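# Stand the coat stand upright inside the yellow tape

## Task

Set the coat stand upright so that each of its four feet rests inside the area marked by the yellow tape, with no foot touching the tape itself; it fails if the stand ends knocked over or leaning.

## Robot and tools

ROBOT. TidyBot++: a wheeled base 0.54 m long, 0.50 m wide and 0.38 m tall on four driven casters, carrying one seven-joint arm with a two-finger gripper. The shoulder sits 0.12 m ahead of the base centre, 0.68 m up. Segments: upper arm 0.42 m, forearm 0.31 m, hand 0.31 m to the hand point. The arm begins folded, hand pointing down, sticking out up to 0.08 m ahead of the base. Cameras: base_camera and wrist_camera (the latter sees along the hand).

FRAMES. Base frame: metres, origin on the floor below the base centre, x ahead, y to the left, z up. hand_pose and hand_target are in this frame; hand_pose is the point between the finger pads, its z axis runs out along the fingers and the fingers close along its y axis. Odometry frame: where the base frame was when the scene began; base_odometry is reported there, heading in rad (positive = left, -3.142 to 3.142), counted from wheel turns only, so slip looks like travel.

move. One action plus optional cameras (list of base_camera, wrist_camera or all; omitted or null = all, [] = none) and blocking (true/omitted: return when everything is at rest; false: return in about 0.5 s while motion continues). The action uses any of:
- base: an object of relative offsets from the base's current position and heading: translate_m (metres, forward positive, -2 to 2), strafe_m (metres, left positive, -2 to 2), rotate_rad (radians, counter-clockwise from above positive, -6.3 to 6.3). Offsets are measured along the base axes at the start of the command.
- joints: absolute angles by name. joint_1_rad (any angle; positive = clockwise from above, opposite to heading), joint_2_rad shoulder -2.249 to 2.249 (0 = upper arm vertical, positive leans forward), joint_3_rad any angle, joint_4_rad elbow -2.579 to 2.579 (negative bends forward when joint_3_rad is 3.14), joint_5_rad any angle, joint_6_rad wrist -2.099 to 2.099, joint_7_rad any angle (1.57 with hand down opens the fingers left/right), gripper_pos 0 (open, ~85 mm gap) to 1 (closed). Gap ≈ 85 x (1 - gripper_pos) mm. Any-angle joints go the short way; move in steps under half a turn.
- target: one list of seven numbers, an absolute hand pose in the base frame: x, y, z in metres then quaternion qw, qx, qy, qz. Alongside target, joints may only contain gripper_pos.
- speeds: top-speed caps for this action: translate_m and strafe_m 0.05 to 0.5 m/s (give one of them for a combined drive), rotate_rad 0.1 to 1.57 rad/s.
Unknown keys make a call invalid; out-of-range values are refused, and a refusal or an unrequested stop cancels the rest of that reply's robot calls in the scene.

wait: seconds from 0 to 10, plus cameras; commands nothing, returns state and images, and ends early once moves finish. wait(0) shows an unblocked move under "earlier move".
stop: cameras only; brakes all your running motions, which then report "stopped" and hold.
zoom_image: camera (base_camera or wrist_camera) and region [x0, y0, x1, y1] in pixels, origin top-left, at most 504 x 504; only cameras present in the newest images.
finished_scene: scene = the number of the scene being closed; irreversible. The stand must stay in place afterwards unaided. The first scene is practice and can be skipped this way.

RESULTS. "move" is "done" or the worst status word. base_status, joint_status, hand_status: "done", "moving", "off_target" (resting short, may still push), "stopped", "contact_stop", "time_out", "not_followed", "torque_fault", "limit_stop_at_motor_heat". "pose unreachable" / "joint command not followed" with "cause:" mean targets were withheld (e.g. self-collision). hand_status "done" means within 10 mm and 2 degrees. base_tilt in degrees (forward, right positive). motor_effort in % of max, bracket = peak of last action. "Motor temperatures" lists arm joints in joint_positions order. on_its_own reports uncommanded behaviour; "pictures" names image order; ARM HIT flags a hard hit on base or arm.

CORRECTIONS. Target moves usually land within about 3 cm; add (wanted - hand_pose) to the last target's x, y, z. For joints, resend last command + (wanted - reading). To hold the hand still, resend hand_target, not hand_pose. A held load makes the arm sag; never command a joint to its current reading while holding something. The hand may curve and overshoot; low forward-facing targets close to the base are unreliable and can drive the arm into the base, which nothing prevents. Hand pointing down reaches at most about 0.94 m high, near the base only. Closed fingertips reach about 20 mm beyond the hand point.

CARE. Avoid dropping the stand, releasing it while it moves, slamming, hard hits and strong pushes; don't over-squeeze something still resting on a surface, yank or swing loads fast. Occasional outside tugs may act on held or loose objects. Driving or turning with the arm snagged above ~0.6 m, side swings of a stretched arm, or reaching far out from folded can tip the robot; back off or retract to recover. Torque faults (joints 1-4: 104.5 N m, 5-7: 51.3 N m) freeze the arm for 10 s. Long stretched holds heat motors (MOTOR HOT at 60 °C, arm sinks at 75 °C). A blocked base keeps shoving until it times out (14 s); an action lasts at most 15 s. The simulation keeps running while you think.

Each tool is called in YAML: its name, and indented under it one key for each argument.

## Session

move:

Scene clock: 0.00 s.
Motor temperatures (°C): [33 35 30 33 38 40 33]
base_odometry: x=+0.000 y=+0.000 heading=+0.000
base_tilt: forward=+0.3 right=+0.5
base_status: not commanded
joint_positions: joint_1_rad=-0.015 joint_2_rad=-0.369 joint_3_rad=+3.144 joint_4_rad=-2.511 joint_5_rad=+0.030 joint_6_rad=-0.866 joint_7_rad=+1.545 gripper_pos=+0.000
joint_status: not commanded
motor_effort: joint_1_rad=-1 joint_2_rad=-3 joint_3_rad=+1 joint_4_rad=+15 joint_5_rad=+0 joint_6_rad=+1 joint_7_rad=+0
hand_pose: x=+0.2731 y=-0.0038 z=+0.5958 quat_wxyz=(+0.010, +0.998, +0.002, +0.067) (m; base frame)
hand_target: x=+0.2732 y=-0.0038 z=+0.5959 quat_wxyz=(+0.010, +0.998, +0.002, +0.067) (m; base frame)
hand_status: not commanded
pictures: base_camera, wrist_camera
Images, in order (width x height): base_camera 644x364, wrist_camera 644x476.

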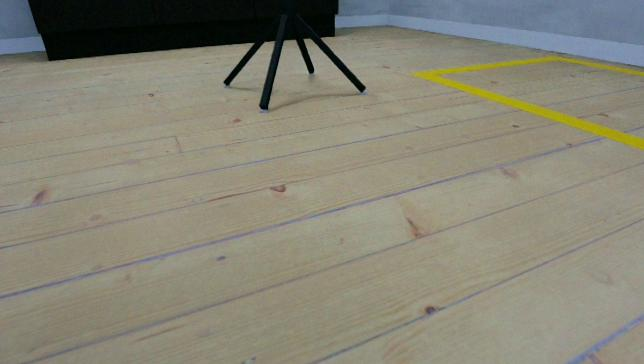

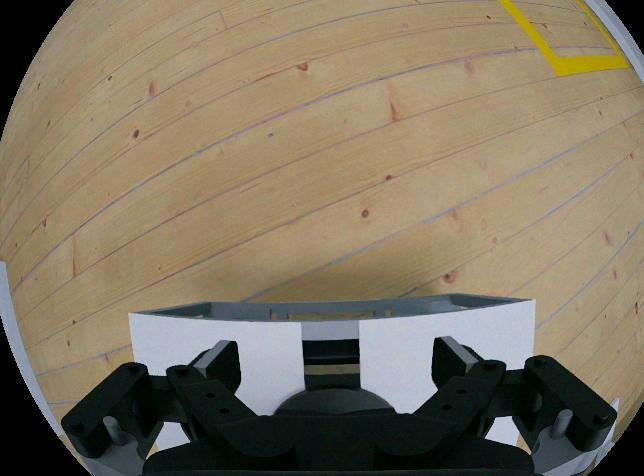

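move:
  joints: {"joint_1_rad": 0, "joint_2_rad": -0.6, "joint_3_rad": 3.14, "joint_4_rad": -2.3, "joint_5_rad": 0, "joint_6_rad": 0.1, "joint_7_rad": 1.57}

Scene clock: 14.30 s.
Motor temperatures (°C): [33 35 30 33 37 40 33]
move: done
base_odometry: x=+0.000 y=+0.000 heading=+0.000
base_tilt: forward=+0.3 right=+0.4
base_status: not commanded
joint_positions: joint_1_rad=-0.015 joint_2_rad=-0.584 joint_3_rad=+3.144 joint_4_rad=-2.303 joint_5_rad=+0.030 joint_6_rad=+0.068 joint_7_rad=+1.545 gripper_pos=+0.000
joint_status: all done
motor_effort: joint_1_rad=-2(2) joint_2_rad=-2(5) joint_3_rad=+1(2) joint_4_rad=+23(23) joint_5_rad=+0(1) joint_6_rad=+9(9) joint_7_rad=+0(1)
hand_pose: x=+0.5082 y=+0.0064 z=+0.9614 quat_wxyz=(-0.004, +0.735, +0.006, +0.678) (m; base frame)
hand_target: x=+0.5043 y=+0.0021 z=+0.9795 quat_wxyz=(+0.000, +0.717, +0.000, +0.697) (m; base frame)
hand_status: not commanded
pictures: base_camera, wrist_camera
Images, in order (width x height): base_camera 644x364, wrist_camera 644x476.

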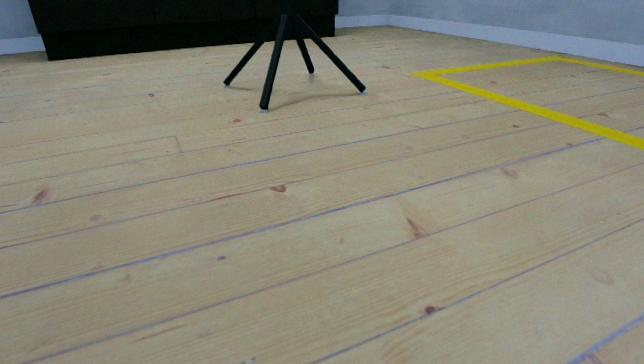

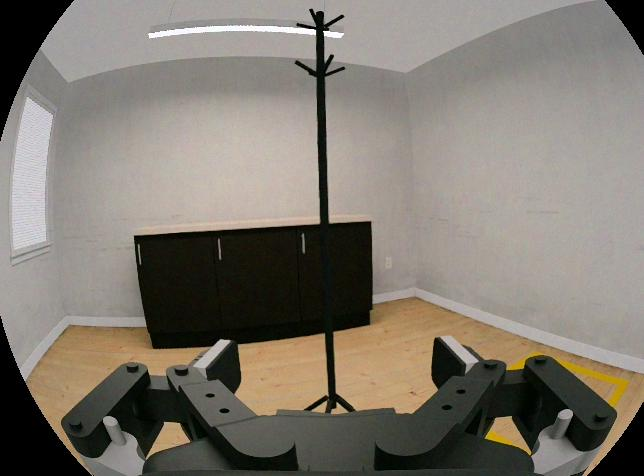

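move:
  base: {"strafe_m": -0.6}

Scene clock: 22.30 s.
Motor temperatures (°C): [33 35 30 33 37 40 33]
move: done
base_odometry: x=+0.000 y=-0.600 heading=+0.001
base_tilt: forward=+0.4 right=+0.5
base_status: done
joint_positions: joint_1_rad=-0.015 joint_2_rad=-0.584 joint_3_rad=+3.143 joint_4_rad=-2.303 joint_5_rad=+0.030 joint_6_rad=+0.071 joint_7_rad=+1.545 gripper_pos=+0.000
joint_status: not commanded
motor_effort: joint_1_rad=-1(2) joint_2_rad=-3(3) joint_3_rad=+1(3) joint_4_rad=+23(23) joint_5_rad=+0(1) joint_6_rad=+8(9) joint_7_rad=-1(1)
hand_pose: x=+0.5083 y=+0.0069 z=+0.9624 quat_wxyz=(-0.004, +0.734, +0.007, +0.679) (m; base frame)
hand_target: x=+0.5043 y=+0.0021 z=+0.9795 quat_wxyz=(+0.000, +0.717, +0.000, +0.697) (m; base frame)
hand_status: not commanded
pictures: base_camera, wrist_camera
Images, in order (width x height): base_camera 644x364, wrist_camera 644x476.

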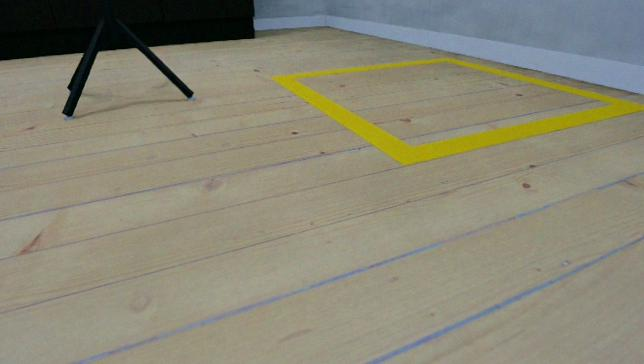

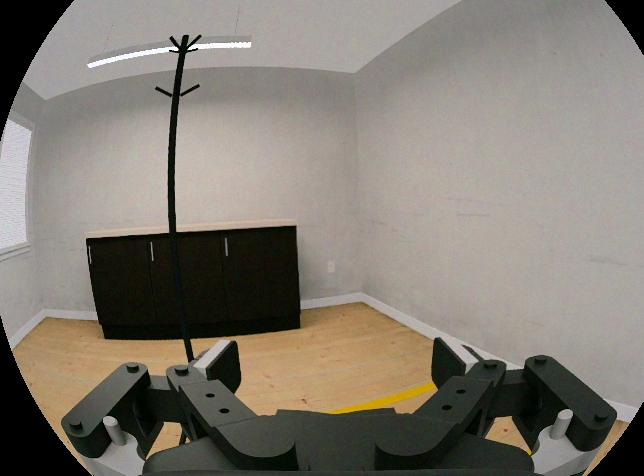

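move:
  base: {"strafe_m": 0.6, "translate_m": 0.5}
  joints: {"joint_1_rad": 0.015, "joint_2_rad": -0.18, "joint_3_rad": 3.14, "joint_4_rad": -2.05, "joint_5_rad": -0.02, "joint_6_rad": 0.34, "joint_7_rad": 1.57}

Scene clock: 86.10 s.
Motor temperatures (°C): [33 35 30 33 37 40 32]
move: done
base_odometry: x=+0.500 y=+0.000 heading=+0.001
base_tilt: forward=+0.3 right=+0.5
base_status: done
joint_positions: joint_1_rad=-0.009 joint_2_rad=-0.183 joint_3_rad=+3.143 joint_4_rad=-2.065 joint_5_rad=+0.025 joint_6_rad=+0.311 joint_7_rad=+1.545 gripper_pos=+0.000
joint_status: all done
motor_effort: joint_1_rad=-1(3) joint_2_rad=-16(19) joint_3_rad=+1(3) joint_4_rad=+22(24) joint_5_rad=+0(2) joint_6_rad=+9(9) joint_7_rad=+0(1)
hand_pose: x=+0.6530 y=+0.0076 z=+0.9988 quat_wxyz=(-0.006, +0.707, +0.004, +0.707) (m; base frame)
hand_target: x=+0.6550 y=-0.0078 z=+1.0158 quat_wxyz=(+0.000, +0.692, -0.014, +0.721) (m; base frame)
hand_status: not commanded
pictures: base_camera, wrist_camera
Images, in order (width x height): base_camera 644x364, wrist_camera 644x476.

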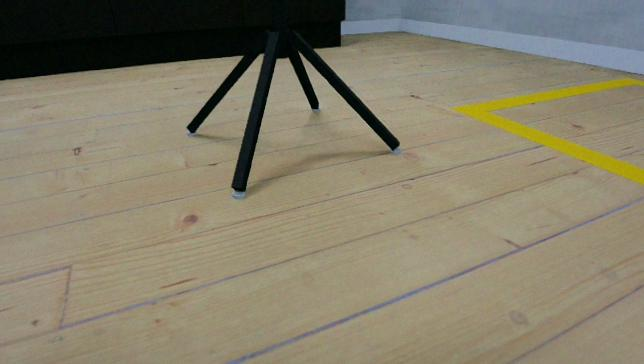

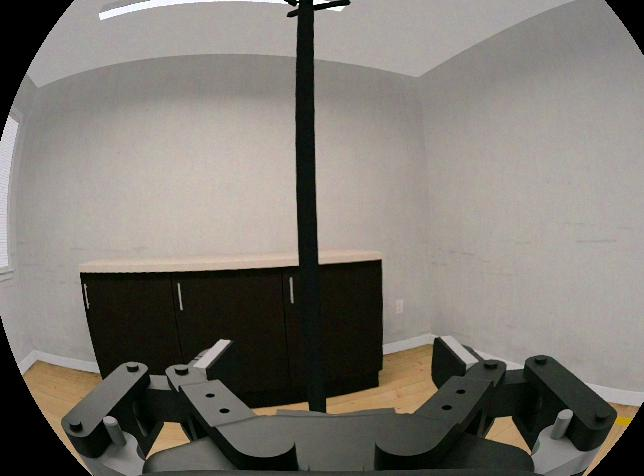

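move:
  base: {"translate_m": 0.2}

zoom_image:
  camera: "wrist_camera"
  region: [200, 200, 460, 440]

Scene clock: 106.70 s.
Motor temperatures (°C): [33 35 30 33 37 40 32]
move: done
base_odometry: x=+0.700 y=+0.001 heading=+0.001
base_tilt: forward=+0.3 right=+0.4
base_status: done
joint_positions: joint_1_rad=-0.009 joint_2_rad=-0.175 joint_3_rad=+3.143 joint_4_rad=-2.063 joint_5_rad=+0.024 joint_6_rad=+0.313 joint_7_rad=+1.545 gripper_pos=+0.000
joint_status: not commanded
motor_effort: joint_1_rad=-1(2) joint_2_rad=-16(19) joint_3_rad=+0(1) joint_4_rad=+22(23) joint_5_rad=+0(1) joint_6_rad=+9(9) joint_7_rad=+0(1)
hand_pose: x=+0.6556 y=+0.0075 z=+0.9967 quat_wxyz=(-0.006, +0.709, +0.004, +0.706) (m; base frame)
hand_target: x=+0.6550 y=-0.0078 z=+1.0158 quat_wxyz=(+0.000, +0.692, -0.014, +0.721) (m; base frame)
hand_status: not commanded
pictures: base_camera, wrist_camera
Images, in order (width x height): base_camera 644x364, wrist_camera 644x476.

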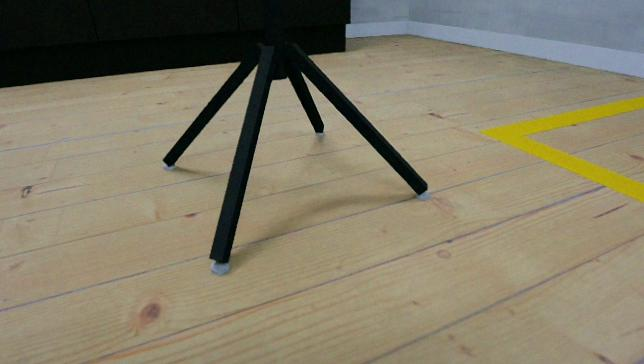

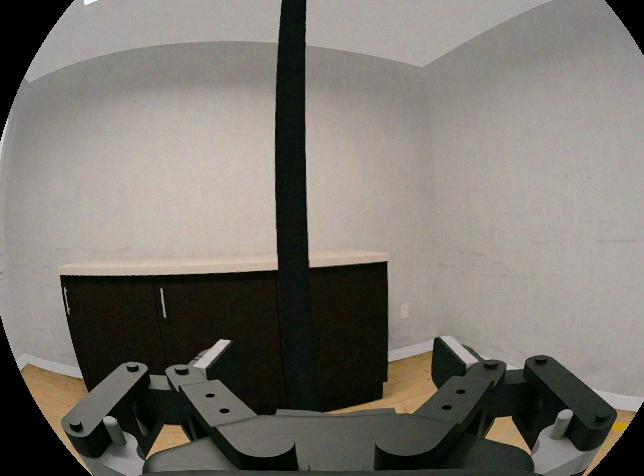

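Scaled by 1.938.

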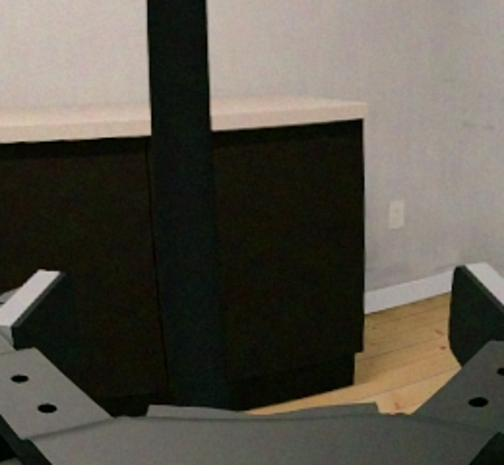

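move:
  base: {"translate_m": 0.1, "strafe_m": 0.035}

zoom_image:
  camera: "wrist_camera"
  region: [200, 200, 460, 440]

Scene clock: 130.13 s.
Motor temperatures (°C): [33 35 30 33 37 40 32]
move: done
base_odometry: x=+0.800 y=+0.036 heading=+0.001
base_tilt: forward=+0.4 right=+0.4
base_status: done
joint_positions: joint_1_rad=-0.008 joint_2_rad=-0.171 joint_3_rad=+3.143 joint_4_rad=-2.063 joint_5_rad=+0.024 joint_6_rad=+0.314 joint_7_rad=+1.545 gripper_pos=+0.000
joint_status: not commanded
motor_effort: joint_1_rad=-1(3) joint_2_rad=-16(19) joint_3_rad=+1(2) joint_4_rad=+22(23) joint_5_rad=+0(1) joint_6_rad=+9(9) joint_7_rad=+0(1)
hand_pose: x=+0.6569 y=+0.0071 z=+0.9953 quat_wxyz=(-0.006, +0.709, +0.004, +0.705) (m; base frame)
hand_target: x=+0.6550 y=-0.0078 z=+1.0158 quat_wxyz=(+0.000, +0.692, -0.014, +0.721) (m; base frame)
hand_status: not commanded
pictures: base_camera, wrist_camera
Images, in order (width x height): base_camera 644x364, wrist_camera 644x476.

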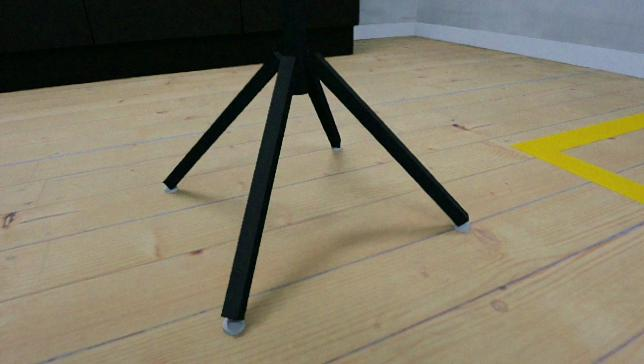

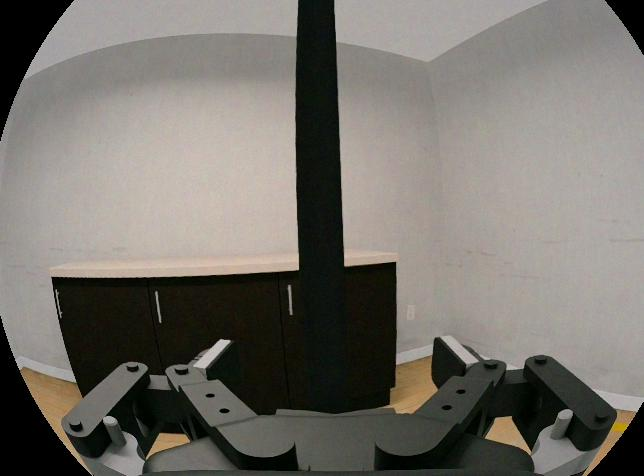

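Scaled by 1.938.

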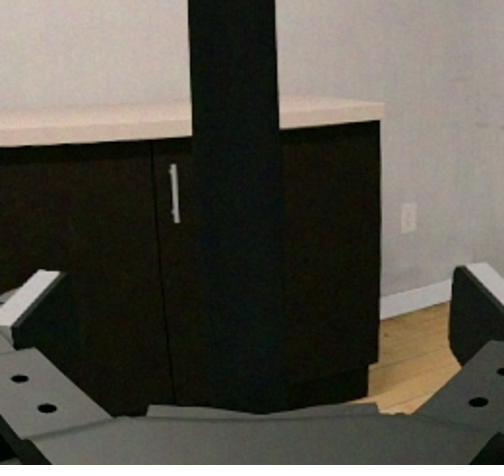

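move:
  base: {"translate_m": 0.075, "strafe_m": 0.01}
  speeds: {"translate_m": 0.1}

zoom_image:
  camera: "wrist_camera"
  region: [200, 200, 460, 440]

Scene clock: 138.97 s.
Motor temperatures (°C): [33 35 30 33 37 40 32]
move: done
base_odometry: x=+0.875 y=+0.046 heading=+0.001
base_tilt: forward=+0.4 right=+0.4
base_status: done
joint_positions: joint_1_rad=-0.007 joint_2_rad=-0.171 joint_3_rad=+3.143 joint_4_rad=-2.063 joint_5_rad=+0.024 joint_6_rad=+0.314 joint_7_rad=+1.545 gripper_pos=+0.000
joint_status: not commanded
motor_effort: joint_1_rad=-2(2) joint_2_rad=-16(19) joint_3_rad=+1(1) joint_4_rad=+22(23) joint_5_rad=+1(1) joint_6_rad=+8(9) joint_7_rad=+0(1)
hand_pose: x=+0.6568 y=+0.0069 z=+0.9954 quat_wxyz=(-0.006, +0.709, +0.004, +0.705) (m; base frame)
hand_target: x=+0.6550 y=-0.0078 z=+1.0158 quat_wxyz=(+0.000, +0.692, -0.014, +0.721) (m; base frame)
hand_status: not commanded
pictures: base_camera, wrist_camera
Images, in order (width x height): base_camera 644x364, wrist_camera 644x476.

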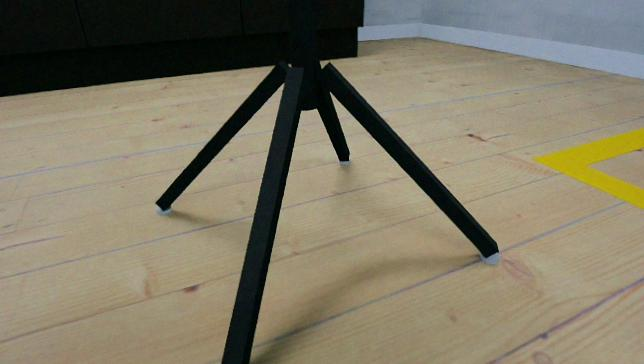

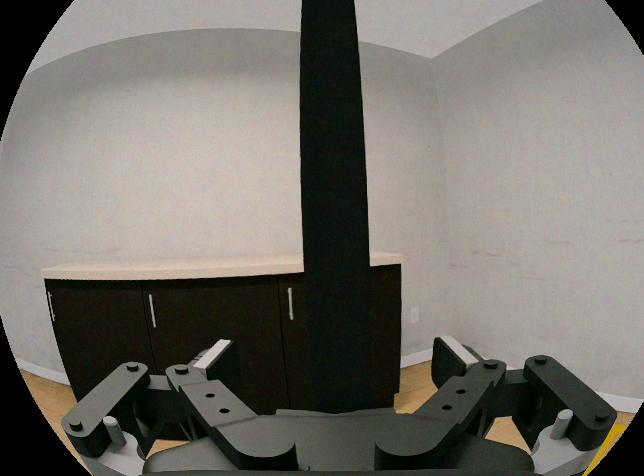

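Scaled by 1.938.

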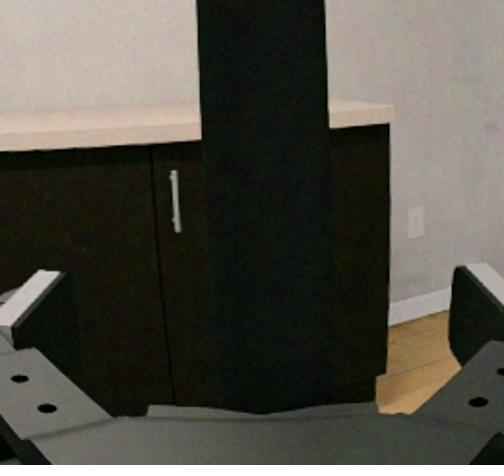

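move:
  base: {"translate_m": 0.045}
  speeds: {"translate_m": 0.1}
  cameras: ["wrist_camera"]

zoom_image:
  camera: "wrist_camera"
  region: [200, 200, 460, 440]

Scene clock: 150.77 s.
Motor temperatures (°C): [33 35 30 33 37 40 32]
move: done
base_odometry: x=+0.920 y=+0.046 heading=+0.002
base_tilt: forward=+0.4 right=+0.5
base_status: done
joint_positions: joint_1_rad=-0.007 joint_2_rad=-0.172 joint_3_rad=+3.143 joint_4_rad=-2.063 joint_5_rad=+0.024 joint_6_rad=+0.314 joint_7_rad=+1.545 gripper_pos=+0.000
joint_status: not commanded
motor_effort: joint_1_rad=-1(2) joint_2_rad=-16(19) joint_3_rad=+1(2) joint_4_rad=+22(22) joint_5_rad=-1(1) joint_6_rad=+9(9) joint_7_rad=+0(1)
hand_pose: x=+0.6568 y=+0.0069 z=+0.9956 quat_wxyz=(-0.006, +0.709, +0.004, +0.705) (m; base frame)
hand_target: x=+0.6550 y=-0.0078 z=+1.0158 quat_wxyz=(+0.000, +0.692, -0.014, +0.721) (m; base frame)
hand_status: not commanded
pictures: wrist_camera
Images, in order (width x height): wrist_camera 644x476.

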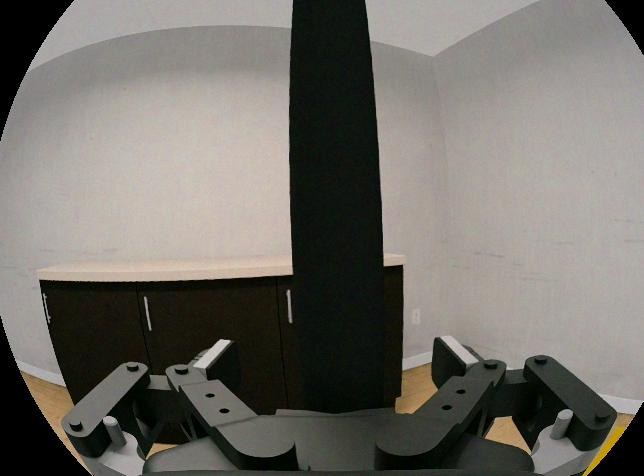

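Scaled by 1.938.

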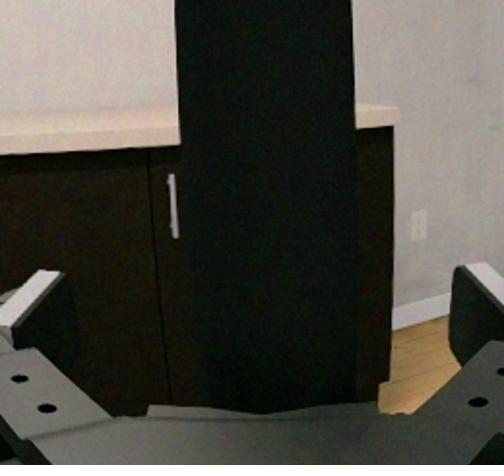

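move:
  base: {"translate_m": 0.012}
  speeds: {"translate_m": 0.1}
  joints: {"gripper_pos": 0.5}

zoom_image:
  camera: "wrist_camera"
  region: [200, 200, 460, 440]

Scene clock: 157.77 s.
Motor temperatures (°C): [33 35 30 33 37 40 32]
move: done
base_odometry: x=+0.933 y=+0.046 heading=+0.002
base_tilt: forward=+0.3 right=+0.5
base_status: done
joint_positions: joint_1_rad=-0.007 joint_2_rad=-0.169 joint_3_rad=+3.143 joint_4_rad=-2.062 joint_5_rad=+0.024 joint_6_rad=+0.314 joint_7_rad=+1.545 gripper_pos=+0.500
joint_status: all done
motor_effort: joint_1_rad=-1(2) joint_2_rad=-16(20) joint_3_rad=+1(2) joint_4_rad=+22(23) joint_5_rad=+0(1) joint_6_rad=+8(9) joint_7_rad=+0(0)
hand_pose: x=+0.6576 y=+0.0069 z=+0.9947 quat_wxyz=(-0.006, +0.710, +0.003, +0.704) (m; base frame)
hand_target: x=+0.6550 y=-0.0078 z=+1.0158 quat_wxyz=(+0.000, +0.692, -0.014, +0.721) (m; base frame)
hand_status: not commanded
pictures: base_camera, wrist_camera
Images, in order (width x height): base_camera 644x364, wrist_camera 644x476.

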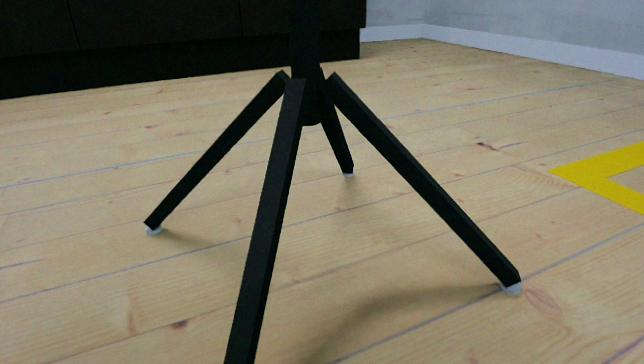

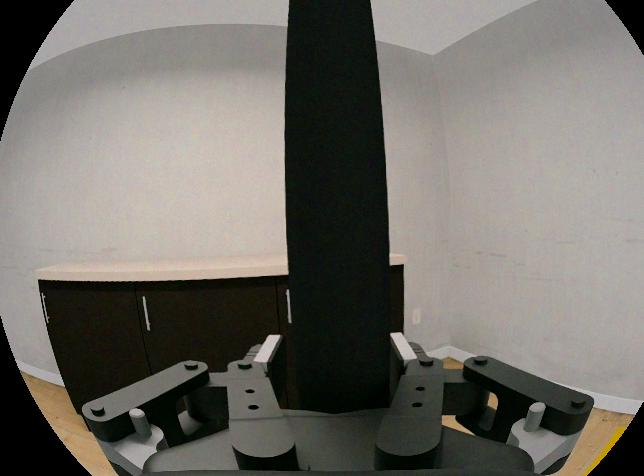

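Scaled by 1.938.

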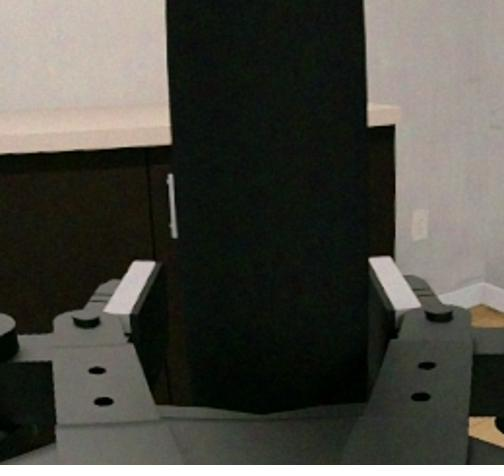

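move:
  joints: {"gripper_pos": 0.6}
  cameras: ["wrist_camera"]

Scene clock: 163.43 s.
Motor temperatures (°C): [33 35 30 33 37 40 32]
move: done
base_odometry: x=+0.933 y=+0.046 heading=+0.002
base_tilt: forward=+0.3 right=+0.5
base_status: not commanded
joint_positions: joint_1_rad=-0.007 joint_2_rad=-0.169 joint_3_rad=+3.143 joint_4_rad=-2.062 joint_5_rad=+0.024 joint_6_rad=+0.314 joint_7_rad=+1.545 gripper_pos=+0.600
joint_status: all done
motor_effort: joint_1_rad=+0(1) joint_2_rad=-16(16) joint_3_rad=+1(1) joint_4_rad=+22(22) joint_5_rad=+0(1) joint_6_rad=+9(9) joint_7_rad=+0(1)
hand_pose: x=+0.6576 y=+0.0069 z=+0.9947 quat_wxyz=(-0.006, +0.710, +0.003, +0.704) (m; base frame)
hand_target: x=+0.6550 y=-0.0078 z=+1.0158 quat_wxyz=(+0.000, +0.692, -0.014, +0.721) (m; base frame)
hand_status: not commanded
pictures: wrist_camera
Images, in order (width x height): wrist_camera 644x476.

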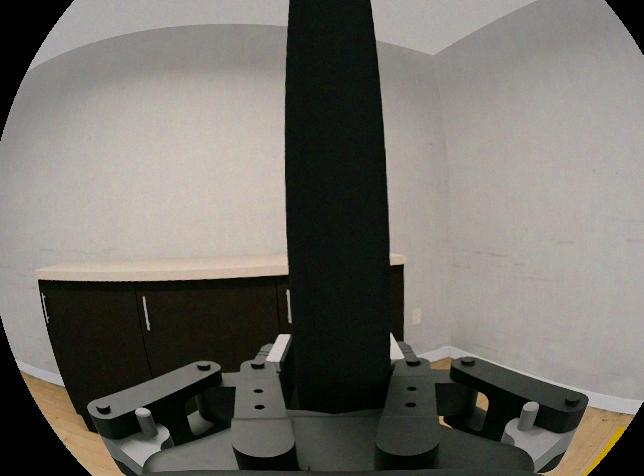

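move:
  joints: {"gripper_pos": 0.66}
  cameras: ["wrist_camera"]

Scene clock: 167.43 s.
Motor temperatures (°C): [33 35 30 33 37 40 32]
move: done
base_odometry: x=+0.933 y=+0.046 heading=+0.002
base_tilt: forward=+0.3 right=+0.4
base_status: not commanded
joint_positions: joint_1_rad=-0.002 joint_2_rad=-0.169 joint_3_rad=+3.143 joint_4_rad=-2.062 joint_5_rad=+0.022 joint_6_rad=+0.314 joint_7_rad=+1.545 gripper_pos=+0.660
joint_status: all done
motor_effort: joint_1_rad=-1(3) joint_2_rad=-16(17) joint_3_rad=+0(2) joint_4_rad=+22(22) joint_5_rad=+0(1) joint_6_rad=+9(9) joint_7_rad=+0(1)
hand_pose: x=+0.6576 y=+0.0041 z=+0.9947 quat_wxyz=(-0.005, +0.710, +0.001, +0.704) (m; base frame)
hand_target: x=+0.6550 y=-0.0078 z=+1.0158 quat_wxyz=(+0.000, +0.692, -0.014, +0.721) (m; base frame)
hand_status: not commanded
pictures: wrist_camera
Images, in order (width x height): wrist_camera 644x476.

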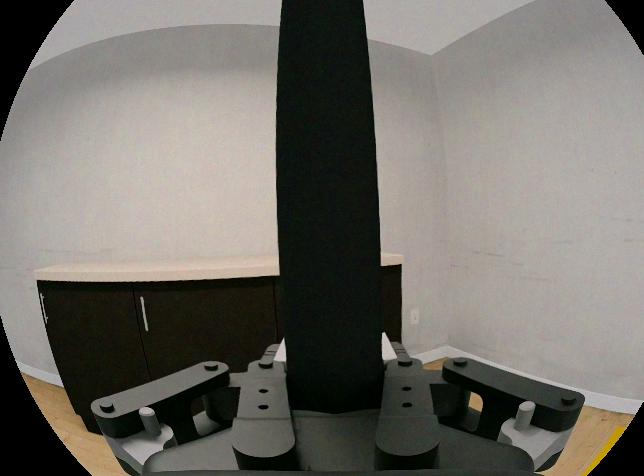

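move:
  joints: {"gripper_pos": 0.72}
  cameras: ["wrist_camera"]

Scene clock: 172.13 s.
Motor temperatures (°C): [33 35 30 33 37 40 32]
move: off_target
base_odometry: x=+0.933 y=+0.046 heading=+0.002
base_tilt: forward=+0.3 right=+0.5
base_status: not commanded
joint_positions: joint_1_rad=-0.002 joint_2_rad=-0.169 joint_3_rad=+3.143 joint_4_rad=-2.062 joint_5_rad=+0.022 joint_6_rad=+0.314 joint_7_rad=+1.549 gripper_pos=+0.690
joint_status: gripper_pos off_target (ended at +0.690, target +0.720)
motor_effort: joint_1_rad=+0(2) joint_2_rad=-16(17) joint_3_rad=+1(1) joint_4_rad=+23(23) joint_5_rad=-1(3) joint_6_rad=+9(9) joint_7_rad=-1(3)
hand_pose: x=+0.6576 y=+0.0041 z=+0.9947 quat_wxyz=(-0.003, +0.710, +0.003, +0.704) (m; base frame)
hand_target: x=+0.6550 y=-0.0078 z=+1.0158 quat_wxyz=(+0.000, +0.692, -0.014, +0.721) (m; base frame)
hand_status: not commanded
pictures: wrist_camera
Images, in order (width x height): wrist_camera 644x476.

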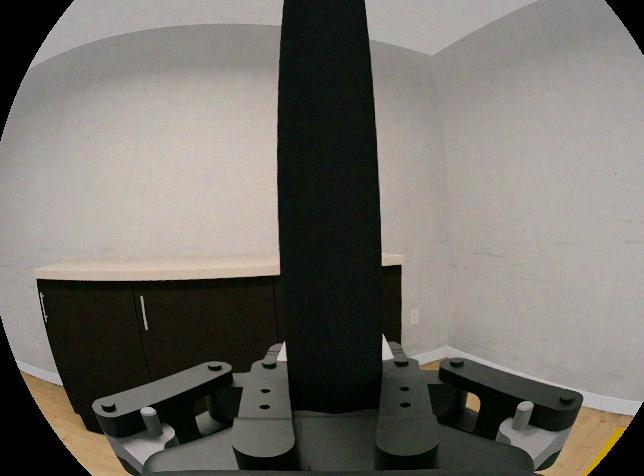

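move:
  joints: {"gripper_pos": 0.85}
  cameras: []

move:
  joints: {"joint_2_rad": -0.193, "joint_4_rad": -2.009, "joint_6_rad": 0.286}

Scene clock: 186.73 s.
Motor temperatures (°C): [33 35 30 33 37 40 32]
move: off_target
base_odometry: x=+0.933 y=+0.046 heading=+0.002
base_tilt: forward=+0.3 right=+0.5
base_status: not commanded
joint_positions: joint_1_rad=-0.002 joint_2_rad=-0.169 joint_3_rad=+3.143 joint_4_rad=-2.062 joint_5_rad=+0.022 joint_6_rad=+0.314 joint_7_rad=+1.549 gripper_pos=+0.690
joint_status: gripper_pos off_target (ended at +0.690, target +0.850)
motor_effort: joint_1_rad=-1(2) joint_2_rad=-16(16) joint_3_rad=+1(1) joint_4_rad=+23(23) joint_5_rad=-1(2) joint_6_rad=+9(10) joint_7_rad=-2(2)
hand_pose: x=+0.6576 y=+0.0041 z=+0.9947 quat_wxyz=(-0.003, +0.710, +0.003, +0.704) (m; base frame)
hand_target: x=+0.6550 y=-0.0078 z=+1.0158 quat_wxyz=(+0.000, +0.692, -0.014, +0.721) (m; base frame)
hand_status: not commanded
pictures: none
No camera images: "cameras" was empty.

Scene clock: 187.43 s.
Motor temperatures (°C): [33 35 30 33 37 40 32]
move: off_target
base_odometry: x=+0.932 y=+0.046 heading=+0.002
base_tilt: forward=+0.3 right=+0.5
base_status: not commanded
joint_positions: joint_1_rad=-0.002 joint_2_rad=-0.170 joint_3_rad=+3.141 joint_4_rad=-2.048 joint_5_rad=+0.022 joint_6_rad=+0.286 joint_7_rad=+1.550 gripper_pos=+0.690
joint_status: joint_4_rad off_target (ended at -2.048, target -2.009); the others done
motor_effort: joint_1_rad=+0(2) joint_2_rad=-16(17) joint_3_rad=+2(3) joint_4_rad=+27(28) joint_5_rad=-2(3) joint_6_rad=+11(12) joint_7_rad=-3(3)
hand_pose: x=+0.6586 y=+0.0050 z=+0.9947 quat_wxyz=(-0.003, +0.715, +0.003, +0.699) (m; base frame)
hand_target: x=+0.6542 y=-0.0075 z=+1.0311 quat_wxyz=(+0.000, +0.692, -0.013, +0.721) (m; base frame)
hand_status: not commanded
pictures: base_camera, wrist_camera
Images, in order (width x height): base_camera 644x364, wrist_camera 644x476.

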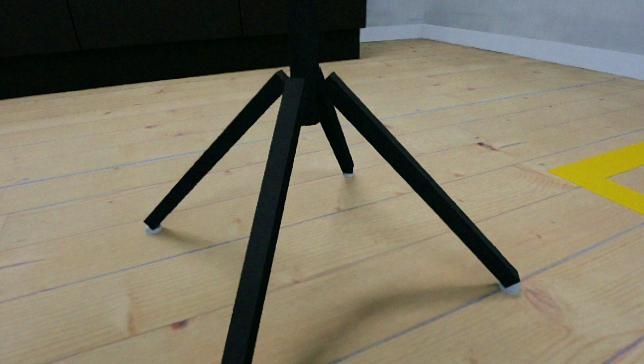

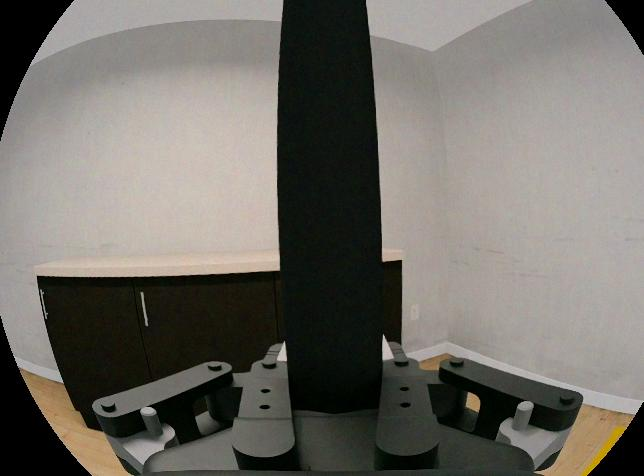

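move:
  joints: {"joint_2_rad": -0.22, "joint_4_rad": -1.927, "joint_6_rad": 0.24}
  cameras: []

move:
  joints: {"joint_2_rad": -0.246, "joint_4_rad": -1.845, "joint_6_rad": 0.19}

Scene clock: 201.07 s.
Motor temperatures (°C): [33 35 30 33 37 40 32]
move: off_target
base_odometry: x=+0.932 y=+0.046 heading=+0.002
base_tilt: forward=+0.4 right=+0.5
base_status: not commanded
joint_positions: joint_1_rad=-0.002 joint_2_rad=-0.170 joint_3_rad=+3.141 joint_4_rad=-2.013 joint_5_rad=+0.022 joint_6_rad=+0.219 joint_7_rad=+1.550 gripper_pos=+0.691
joint_status: joint_2_rad off_target (ended at -0.170, target -0.220); joint_4_rad off_target (ended at -2.013, target -1.927); the others done
motor_effort: joint_1_rad=-1(1) joint_2_rad=-26(26) joint_3_rad=+1(2) joint_4_rad=+36(36) joint_5_rad=-3(3) joint_6_rad=+18(18) joint_7_rad=-3(3)
hand_pose: x=+0.6614 y=+0.0046 z=+0.9957 quat_wxyz=(-0.003, +0.725, +0.003, +0.688) (m; base frame)
hand_target: x=+0.6482 y=-0.0071 z=+1.0820 quat_wxyz=(-0.001, +0.669, -0.013, +0.743) (m; base frame)
hand_status: not commanded
pictures: none
No camera images: "cameras" was empty.

Scene clock: 201.93 s.
Motor temperatures (°C): [33 35 30 33 37 40 32]
move: off_target
base_odometry: x=+0.932 y=+0.046 heading=+0.002
base_tilt: forward=+0.4 right=+0.4
base_status: not commanded
joint_positions: joint_1_rad=-0.002 joint_2_rad=-0.164 joint_3_rad=+3.141 joint_4_rad=-1.966 joint_5_rad=+0.022 joint_6_rad=+0.143 joint_7_rad=+1.550 gripper_pos=+0.691
joint_status: joint_2_rad off_target (ended at -0.164, target -0.246); joint_4_rad off_target (ended at -1.966, target -1.845); the others done
motor_effort: joint_1_rad=-1(2) joint_2_rad=-33(33) joint_3_rad=+1(1) joint_4_rad=+42(42) joint_5_rad=-2(4) joint_6_rad=+22(23) joint_7_rad=-3(3)
hand_pose: x=+0.6665 y=+0.0041 z=+0.9971 quat_wxyz=(-0.002, +0.738, +0.003, +0.675) (m; base frame)
hand_target: x=+0.6379 y=-0.0066 z=+1.1312 quat_wxyz=(-0.001, +0.648, -0.012, +0.762) (m; base frame)
hand_status: not commanded
pictures: base_camera, wrist_camera
Images, in order (width x height): base_camera 644x364, wrist_camera 644x476.

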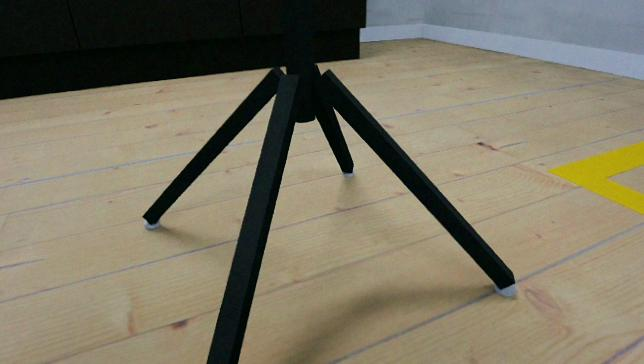

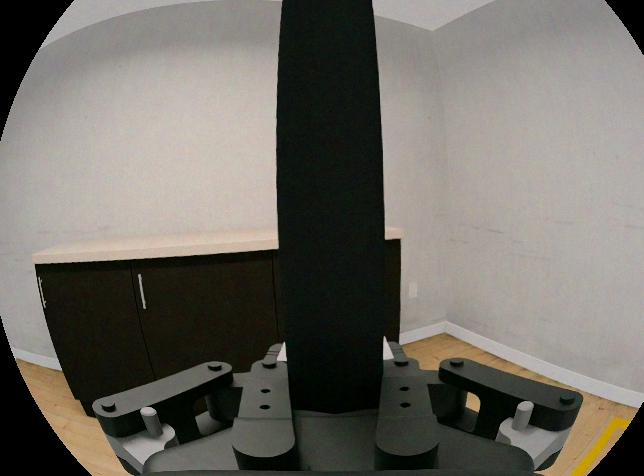

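move:
  joints: {"joint_2_rad": -0.32, "joint_4_rad": -1.87, "joint_6_rad": 0.42}

Scene clock: 217.33 s.
Motor temperatures (°C): [33 35 30 33 37 40 32]
move: off_target
base_odometry: x=+0.932 y=+0.046 heading=+0.002
base_tilt: forward=+0.4 right=+0.4
base_status: not commanded
joint_positions: joint_1_rad=-0.002 joint_2_rad=-0.163 joint_3_rad=+3.141 joint_4_rad=-2.016 joint_5_rad=+0.021 joint_6_rad=+0.250 joint_7_rad=+1.550 gripper_pos=+0.691
joint_status: joint_2_rad off_target (ended at -0.163, target -0.320); joint_4_rad off_target (ended at -2.016, target -1.870); joint_6_rad off_target (ended at +0.250, target +0.420)
motor_effort: joint_1_rad=+0(2) joint_2_rad=-42(44) joint_3_rad=+1(1) joint_4_rad=+51(53) joint_5_rad=-1(3) joint_6_rad=+31(32) joint_7_rad=+0(3)
hand_pose: x=+0.6636 y=+0.0046 z=+0.9996 quat_wxyz=(-0.003, +0.718, +0.003, +0.696) (m; base frame)
hand_target: x=+0.5824 y=-0.0072 z=+1.2205 quat_wxyz=(+0.000, +0.535, -0.012, +0.845) (m; base frame)
hand_status: not commanded
pictures: base_camera, wrist_camera
Images, in order (width x height): base_camera 644x364, wrist_camera 644x476.

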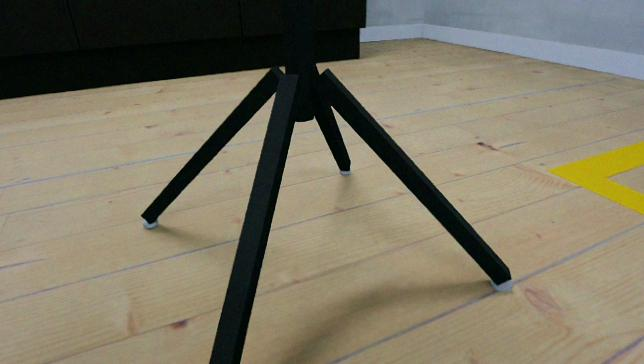

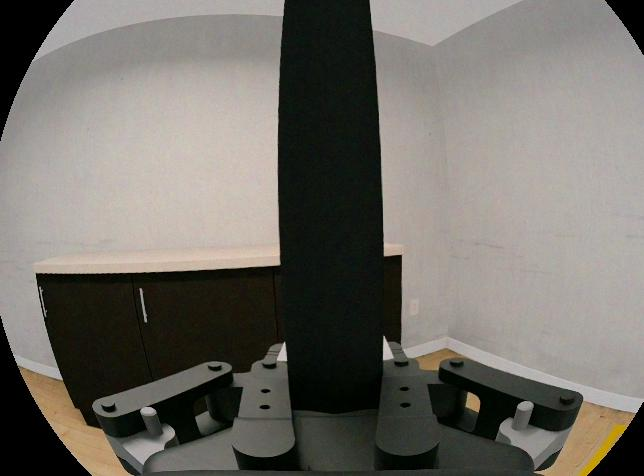

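move:
  joints: {"joint_2_rad": -0.34, "joint_4_rad": -1.83, "joint_6_rad": 0.42}

zoom_image:
  camera: "base_camera"
  region: [120, 60, 560, 364]

Scene clock: 226.73 s.
Motor temperatures (°C): [33 36 30 34 37 41 32]
move: off_target
base_odometry: x=+0.932 y=+0.046 heading=+0.002
base_tilt: forward=+0.4 right=+0.5
base_status: not commanded
joint_positions: joint_1_rad=-0.002 joint_2_rad=-0.164 joint_3_rad=+3.141 joint_4_rad=-1.997 joint_5_rad=+0.020 joint_6_rad=+0.263 joint_7_rad=+1.550 gripper_pos=+0.691
joint_status: joint_2_rad off_target (ended at -0.164, target -0.340); joint_4_rad off_target (ended at -1.997, target -1.830); joint_6_rad off_target (ended at +0.263, target +0.420)
motor_effort: joint_1_rad=-1(2) joint_2_rad=-42(45) joint_3_rad=+0(1) joint_4_rad=+51(55) joint_5_rad=+0(1) joint_6_rad=+31(34) joint_7_rad=+0(1)
hand_pose: x=+0.6654 y=+0.0047 z=+1.0158 quat_wxyz=(-0.003, +0.707, +0.002, +0.708) (m; base frame)
hand_target: x=+0.5650 y=-0.0069 z=+1.2533 quat_wxyz=(+0.000, +0.510, -0.012, +0.860) (m; base frame)
hand_status: not commanded
pictures: base_camera, wrist_camera
Images, in order (width x height): base_camera 644x364, wrist_camera 644x476.

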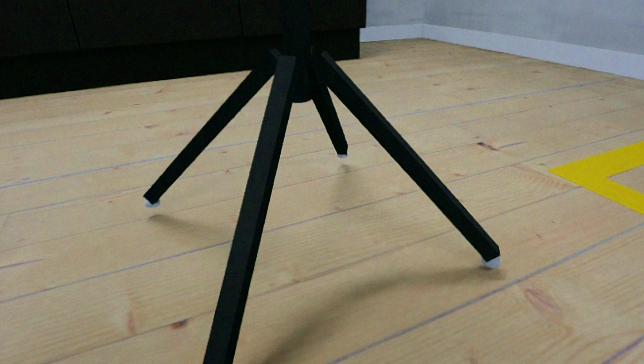

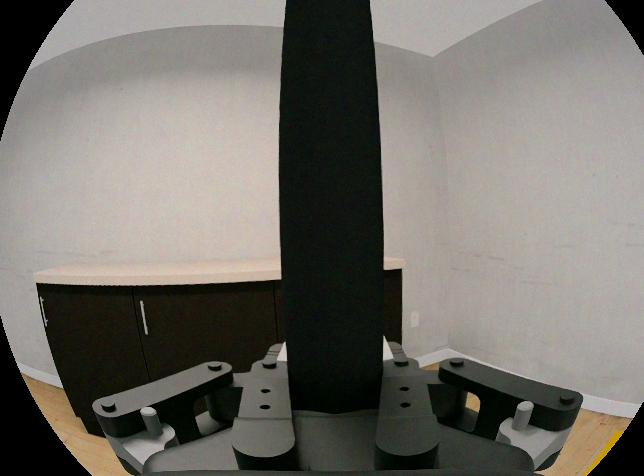

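Scaled by 1.145.

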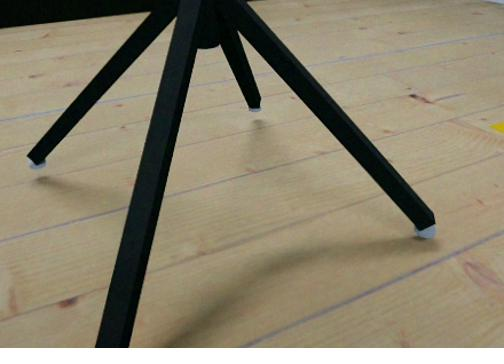

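move:
  joints: {"gripper_pos": 1.0}
  cameras: []

move:
  base: {"strafe_m": -0.7}
  speeds: {"strafe_m": 0.2}

Scene clock: 243.83 s.
Motor temperatures (°C): [32 37 30 35 37 41 32]
move: off_target
base_odometry: x=+0.932 y=+0.046 heading=+0.002
base_tilt: forward=+0.4 right=+0.5
base_status: not commanded
joint_positions: joint_1_rad=-0.002 joint_2_rad=-0.164 joint_3_rad=+3.141 joint_4_rad=-1.997 joint_5_rad=+0.020 joint_6_rad=+0.264 joint_7_rad=+1.550 gripper_pos=+0.691
joint_status: gripper_pos off_target (ended at +0.691, target +1.000)
motor_effort: joint_1_rad=+0(2) joint_2_rad=-43(44) joint_3_rad=+1(1) joint_4_rad=+52(53) joint_5_rad=+0(1) joint_6_rad=+32(33) joint_7_rad=+0(1)
hand_pose: x=+0.6654 y=+0.0046 z=+1.0159 quat_wxyz=(-0.003, +0.707, +0.002, +0.708) (m; base frame)
hand_target: x=+0.5650 y=-0.0069 z=+1.2533 quat_wxyz=(+0.000, +0.510, -0.012, +0.860) (m; base frame)
hand_status: not commanded
pictures: none
No camera images: "cameras" was empty.

Scene clock: 248.23 s.
Motor temperatures (°C): [32 37 30 35 37 42 32]
move: done
base_odometry: x=+0.934 y=-0.654 heading=+0.002
base_tilt: forward=+0.4 right=+0.5
base_status: done
joint_positions: joint_1_rad=+0.007 joint_2_rad=-0.164 joint_3_rad=+3.141 joint_4_rad=-1.997 joint_5_rad=+0.017 joint_6_rad=+0.264 joint_7_rad=+1.550 gripper_pos=+0.691
joint_status: not commanded
motor_effort: joint_1_rad=-1(4) joint_2_rad=-43(44) joint_3_rad=+1(5) joint_4_rad=+52(53) joint_5_rad=-1(2) joint_6_rad=+31(33) joint_7_rad=-1(2)
hand_pose: x=+0.6653 y=-0.0012 z=+1.0160 quat_wxyz=(+0.000, +0.707, -0.002, +0.708) (m; base frame)
hand_target: x=+0.5650 y=-0.0069 z=+1.2533 quat_wxyz=(+0.000, +0.510, -0.012, +0.860) (m; base frame)
hand_status: not commanded
pictures: base_camera, wrist_camera
Images, in order (width x height): base_camera 644x364, wrist_camera 644x476.

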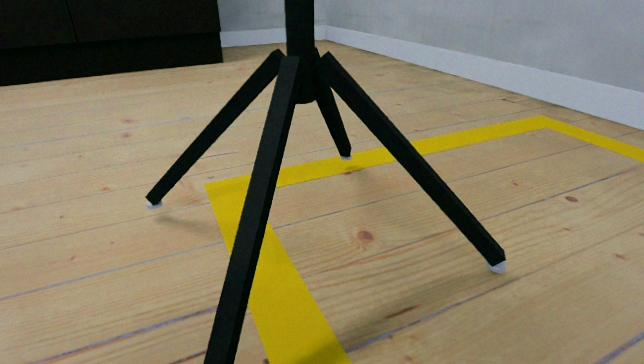

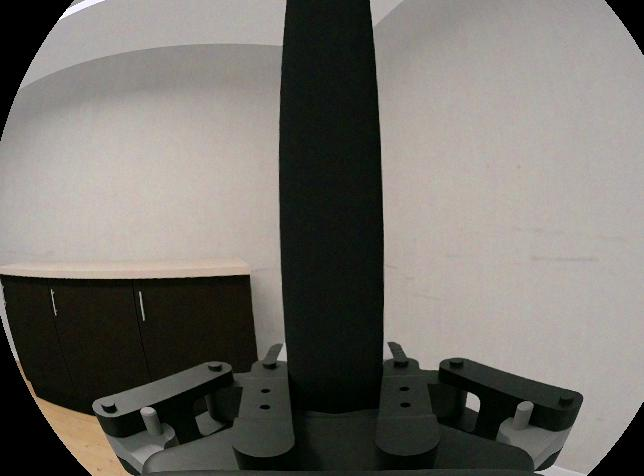

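move:
  base: {"strafe_m": -0.42, "translate_m": -0.05}
  speeds: {"strafe_m": 0.2}

Scene clock: 254.63 s.
Motor temperatures (°C): [32 37 30 35 37 42 32]
move: done
base_odometry: x=+0.885 y=-1.074 heading=+0.002
base_tilt: forward=+0.3 right=+0.4
base_status: done
joint_positions: joint_1_rad=+0.010 joint_2_rad=-0.164 joint_3_rad=+3.142 joint_4_rad=-1.997 joint_5_rad=+0.015 joint_6_rad=+0.264 joint_7_rad=+1.551 gripper_pos=+0.691
joint_status: not commanded
motor_effort: joint_1_rad=-1(4) joint_2_rad=-43(45) joint_3_rad=+1(4) joint_4_rad=+52(53) joint_5_rad=-1(2) joint_6_rad=+32(33) joint_7_rad=-1(2)
hand_pose: x=+0.6653 y=-0.0026 z=+1.0160 quat_wxyz=(+0.000, +0.706, -0.004, +0.708) (m; base frame)
hand_target: x=+0.5650 y=-0.0069 z=+1.2533 quat_wxyz=(+0.000, +0.510, -0.012, +0.860) (m; base frame)
hand_status: not commanded
pictures: base_camera, wrist_camera
Images, in order (width x height): base_camera 644x364, wrist_camera 644x476.

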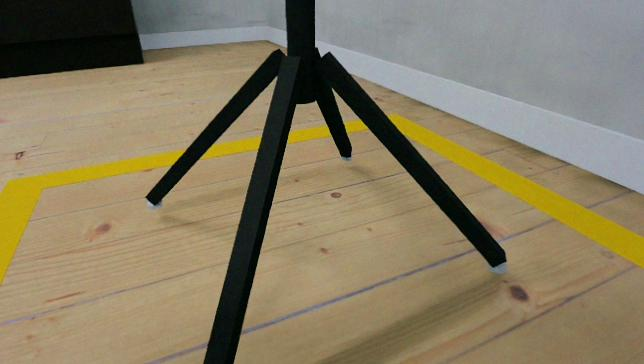

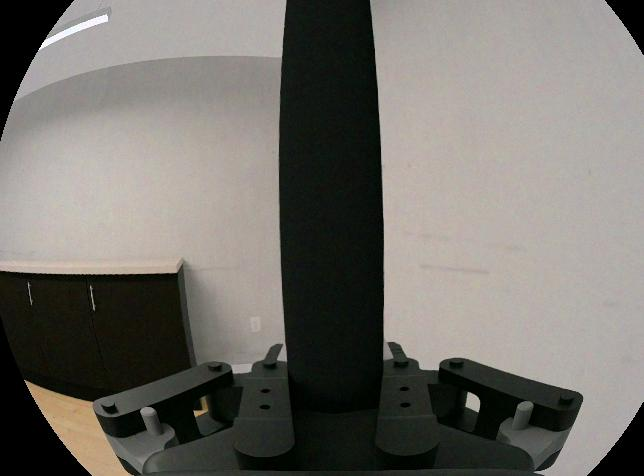

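move:
  joints: {"joint_2_rad": -0.332, "joint_4_rad": -1.848, "joint_6_rad": 0.425}
  cameras: []

move:
  joints: {"joint_2_rad": -0.324, "joint_4_rad": -1.866, "joint_6_rad": 0.43}

Scene clock: 283.57 s.
Motor temperatures (°C): [32 39 30 37 37 43 32]
move: off_target
base_odometry: x=+0.885 y=-1.074 heading=+0.002
base_tilt: forward=+0.4 right=+0.4
base_status: not commanded
joint_positions: joint_1_rad=+0.010 joint_2_rad=-0.164 joint_3_rad=+3.142 joint_4_rad=-1.999 joint_5_rad=+0.015 joint_6_rad=+0.266 joint_7_rad=+1.551 gripper_pos=+0.691
joint_status: joint_2_rad off_target (ended at -0.164, target -0.332); joint_4_rad off_target (ended at -1.999, target -1.848); joint_6_rad off_target (ended at +0.266, target +0.425)
motor_effort: joint_1_rad=-1(2) joint_2_rad=-43(45) joint_3_rad=+0(1) joint_4_rad=+53(53) joint_5_rad=-1(1) joint_6_rad=+32(33) joint_7_rad=+0(1)
hand_pose: x=+0.6652 y=-0.0026 z=+1.0153 quat_wxyz=(+0.000, +0.707, -0.004, +0.708) (m; base frame)
hand_target: x=+0.5718 y=-0.0070 z=+1.2405 quat_wxyz=(+0.000, +0.519, -0.012, +0.855) (m; base frame)
hand_status: not commanded
pictures: none
No camera images: "cameras" was empty.

Scene clock: 284.13 s.
Motor temperatures (°C): [32 39 30 37 37 43 32]
move: off_target
base_odometry: x=+0.885 y=-1.074 heading=+0.002
base_tilt: forward=+0.4 right=+0.5
base_status: not commanded
joint_positions: joint_1_rad=+0.010 joint_2_rad=-0.164 joint_3_rad=+3.142 joint_4_rad=-2.007 joint_5_rad=+0.015 joint_6_rad=+0.270 joint_7_rad=+1.551 gripper_pos=+0.691
joint_status: joint_2_rad off_target (ended at -0.164, target -0.324); joint_4_rad off_target (ended at -2.007, target -1.866); joint_6_rad off_target (ended at +0.270, target +0.430)
motor_effort: joint_1_rad=-1(1) joint_2_rad=-43(44) joint_3_rad=+1(1) joint_4_rad=+52(53) joint_5_rad=-1(1) joint_6_rad=+32(33) joint_7_rad=+0(1)
hand_pose: x=+0.6645 y=-0.0026 z=+1.0116 quat_wxyz=(+0.000, +0.708, -0.004, +0.706) (m; base frame)
hand_target: x=+0.5783 y=-0.0072 z=+1.2276 quat_wxyz=(+0.000, +0.528, -0.012, +0.849) (m; base frame)
hand_status: not commanded
pictures: base_camera, wrist_camera
Images, in order (width x height): base_camera 644x364, wrist_camera 644x476.

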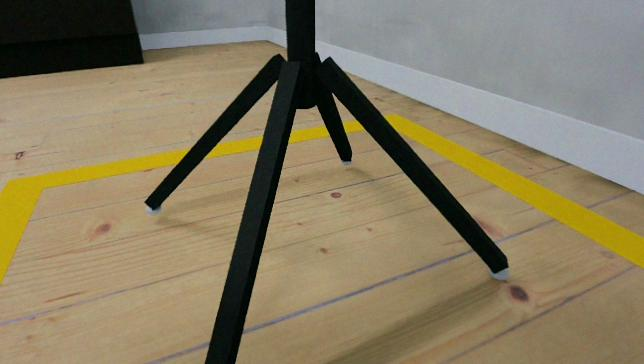

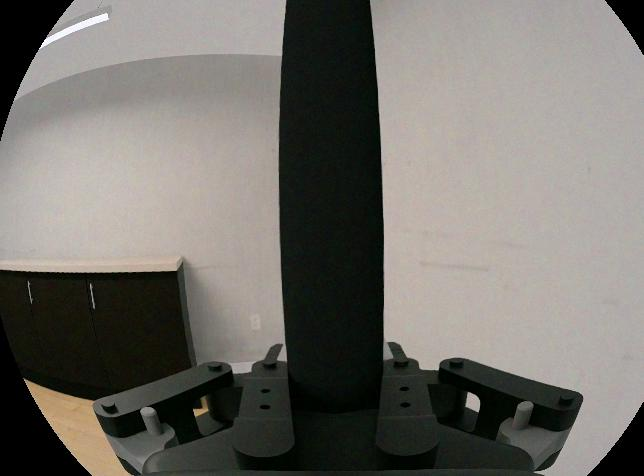

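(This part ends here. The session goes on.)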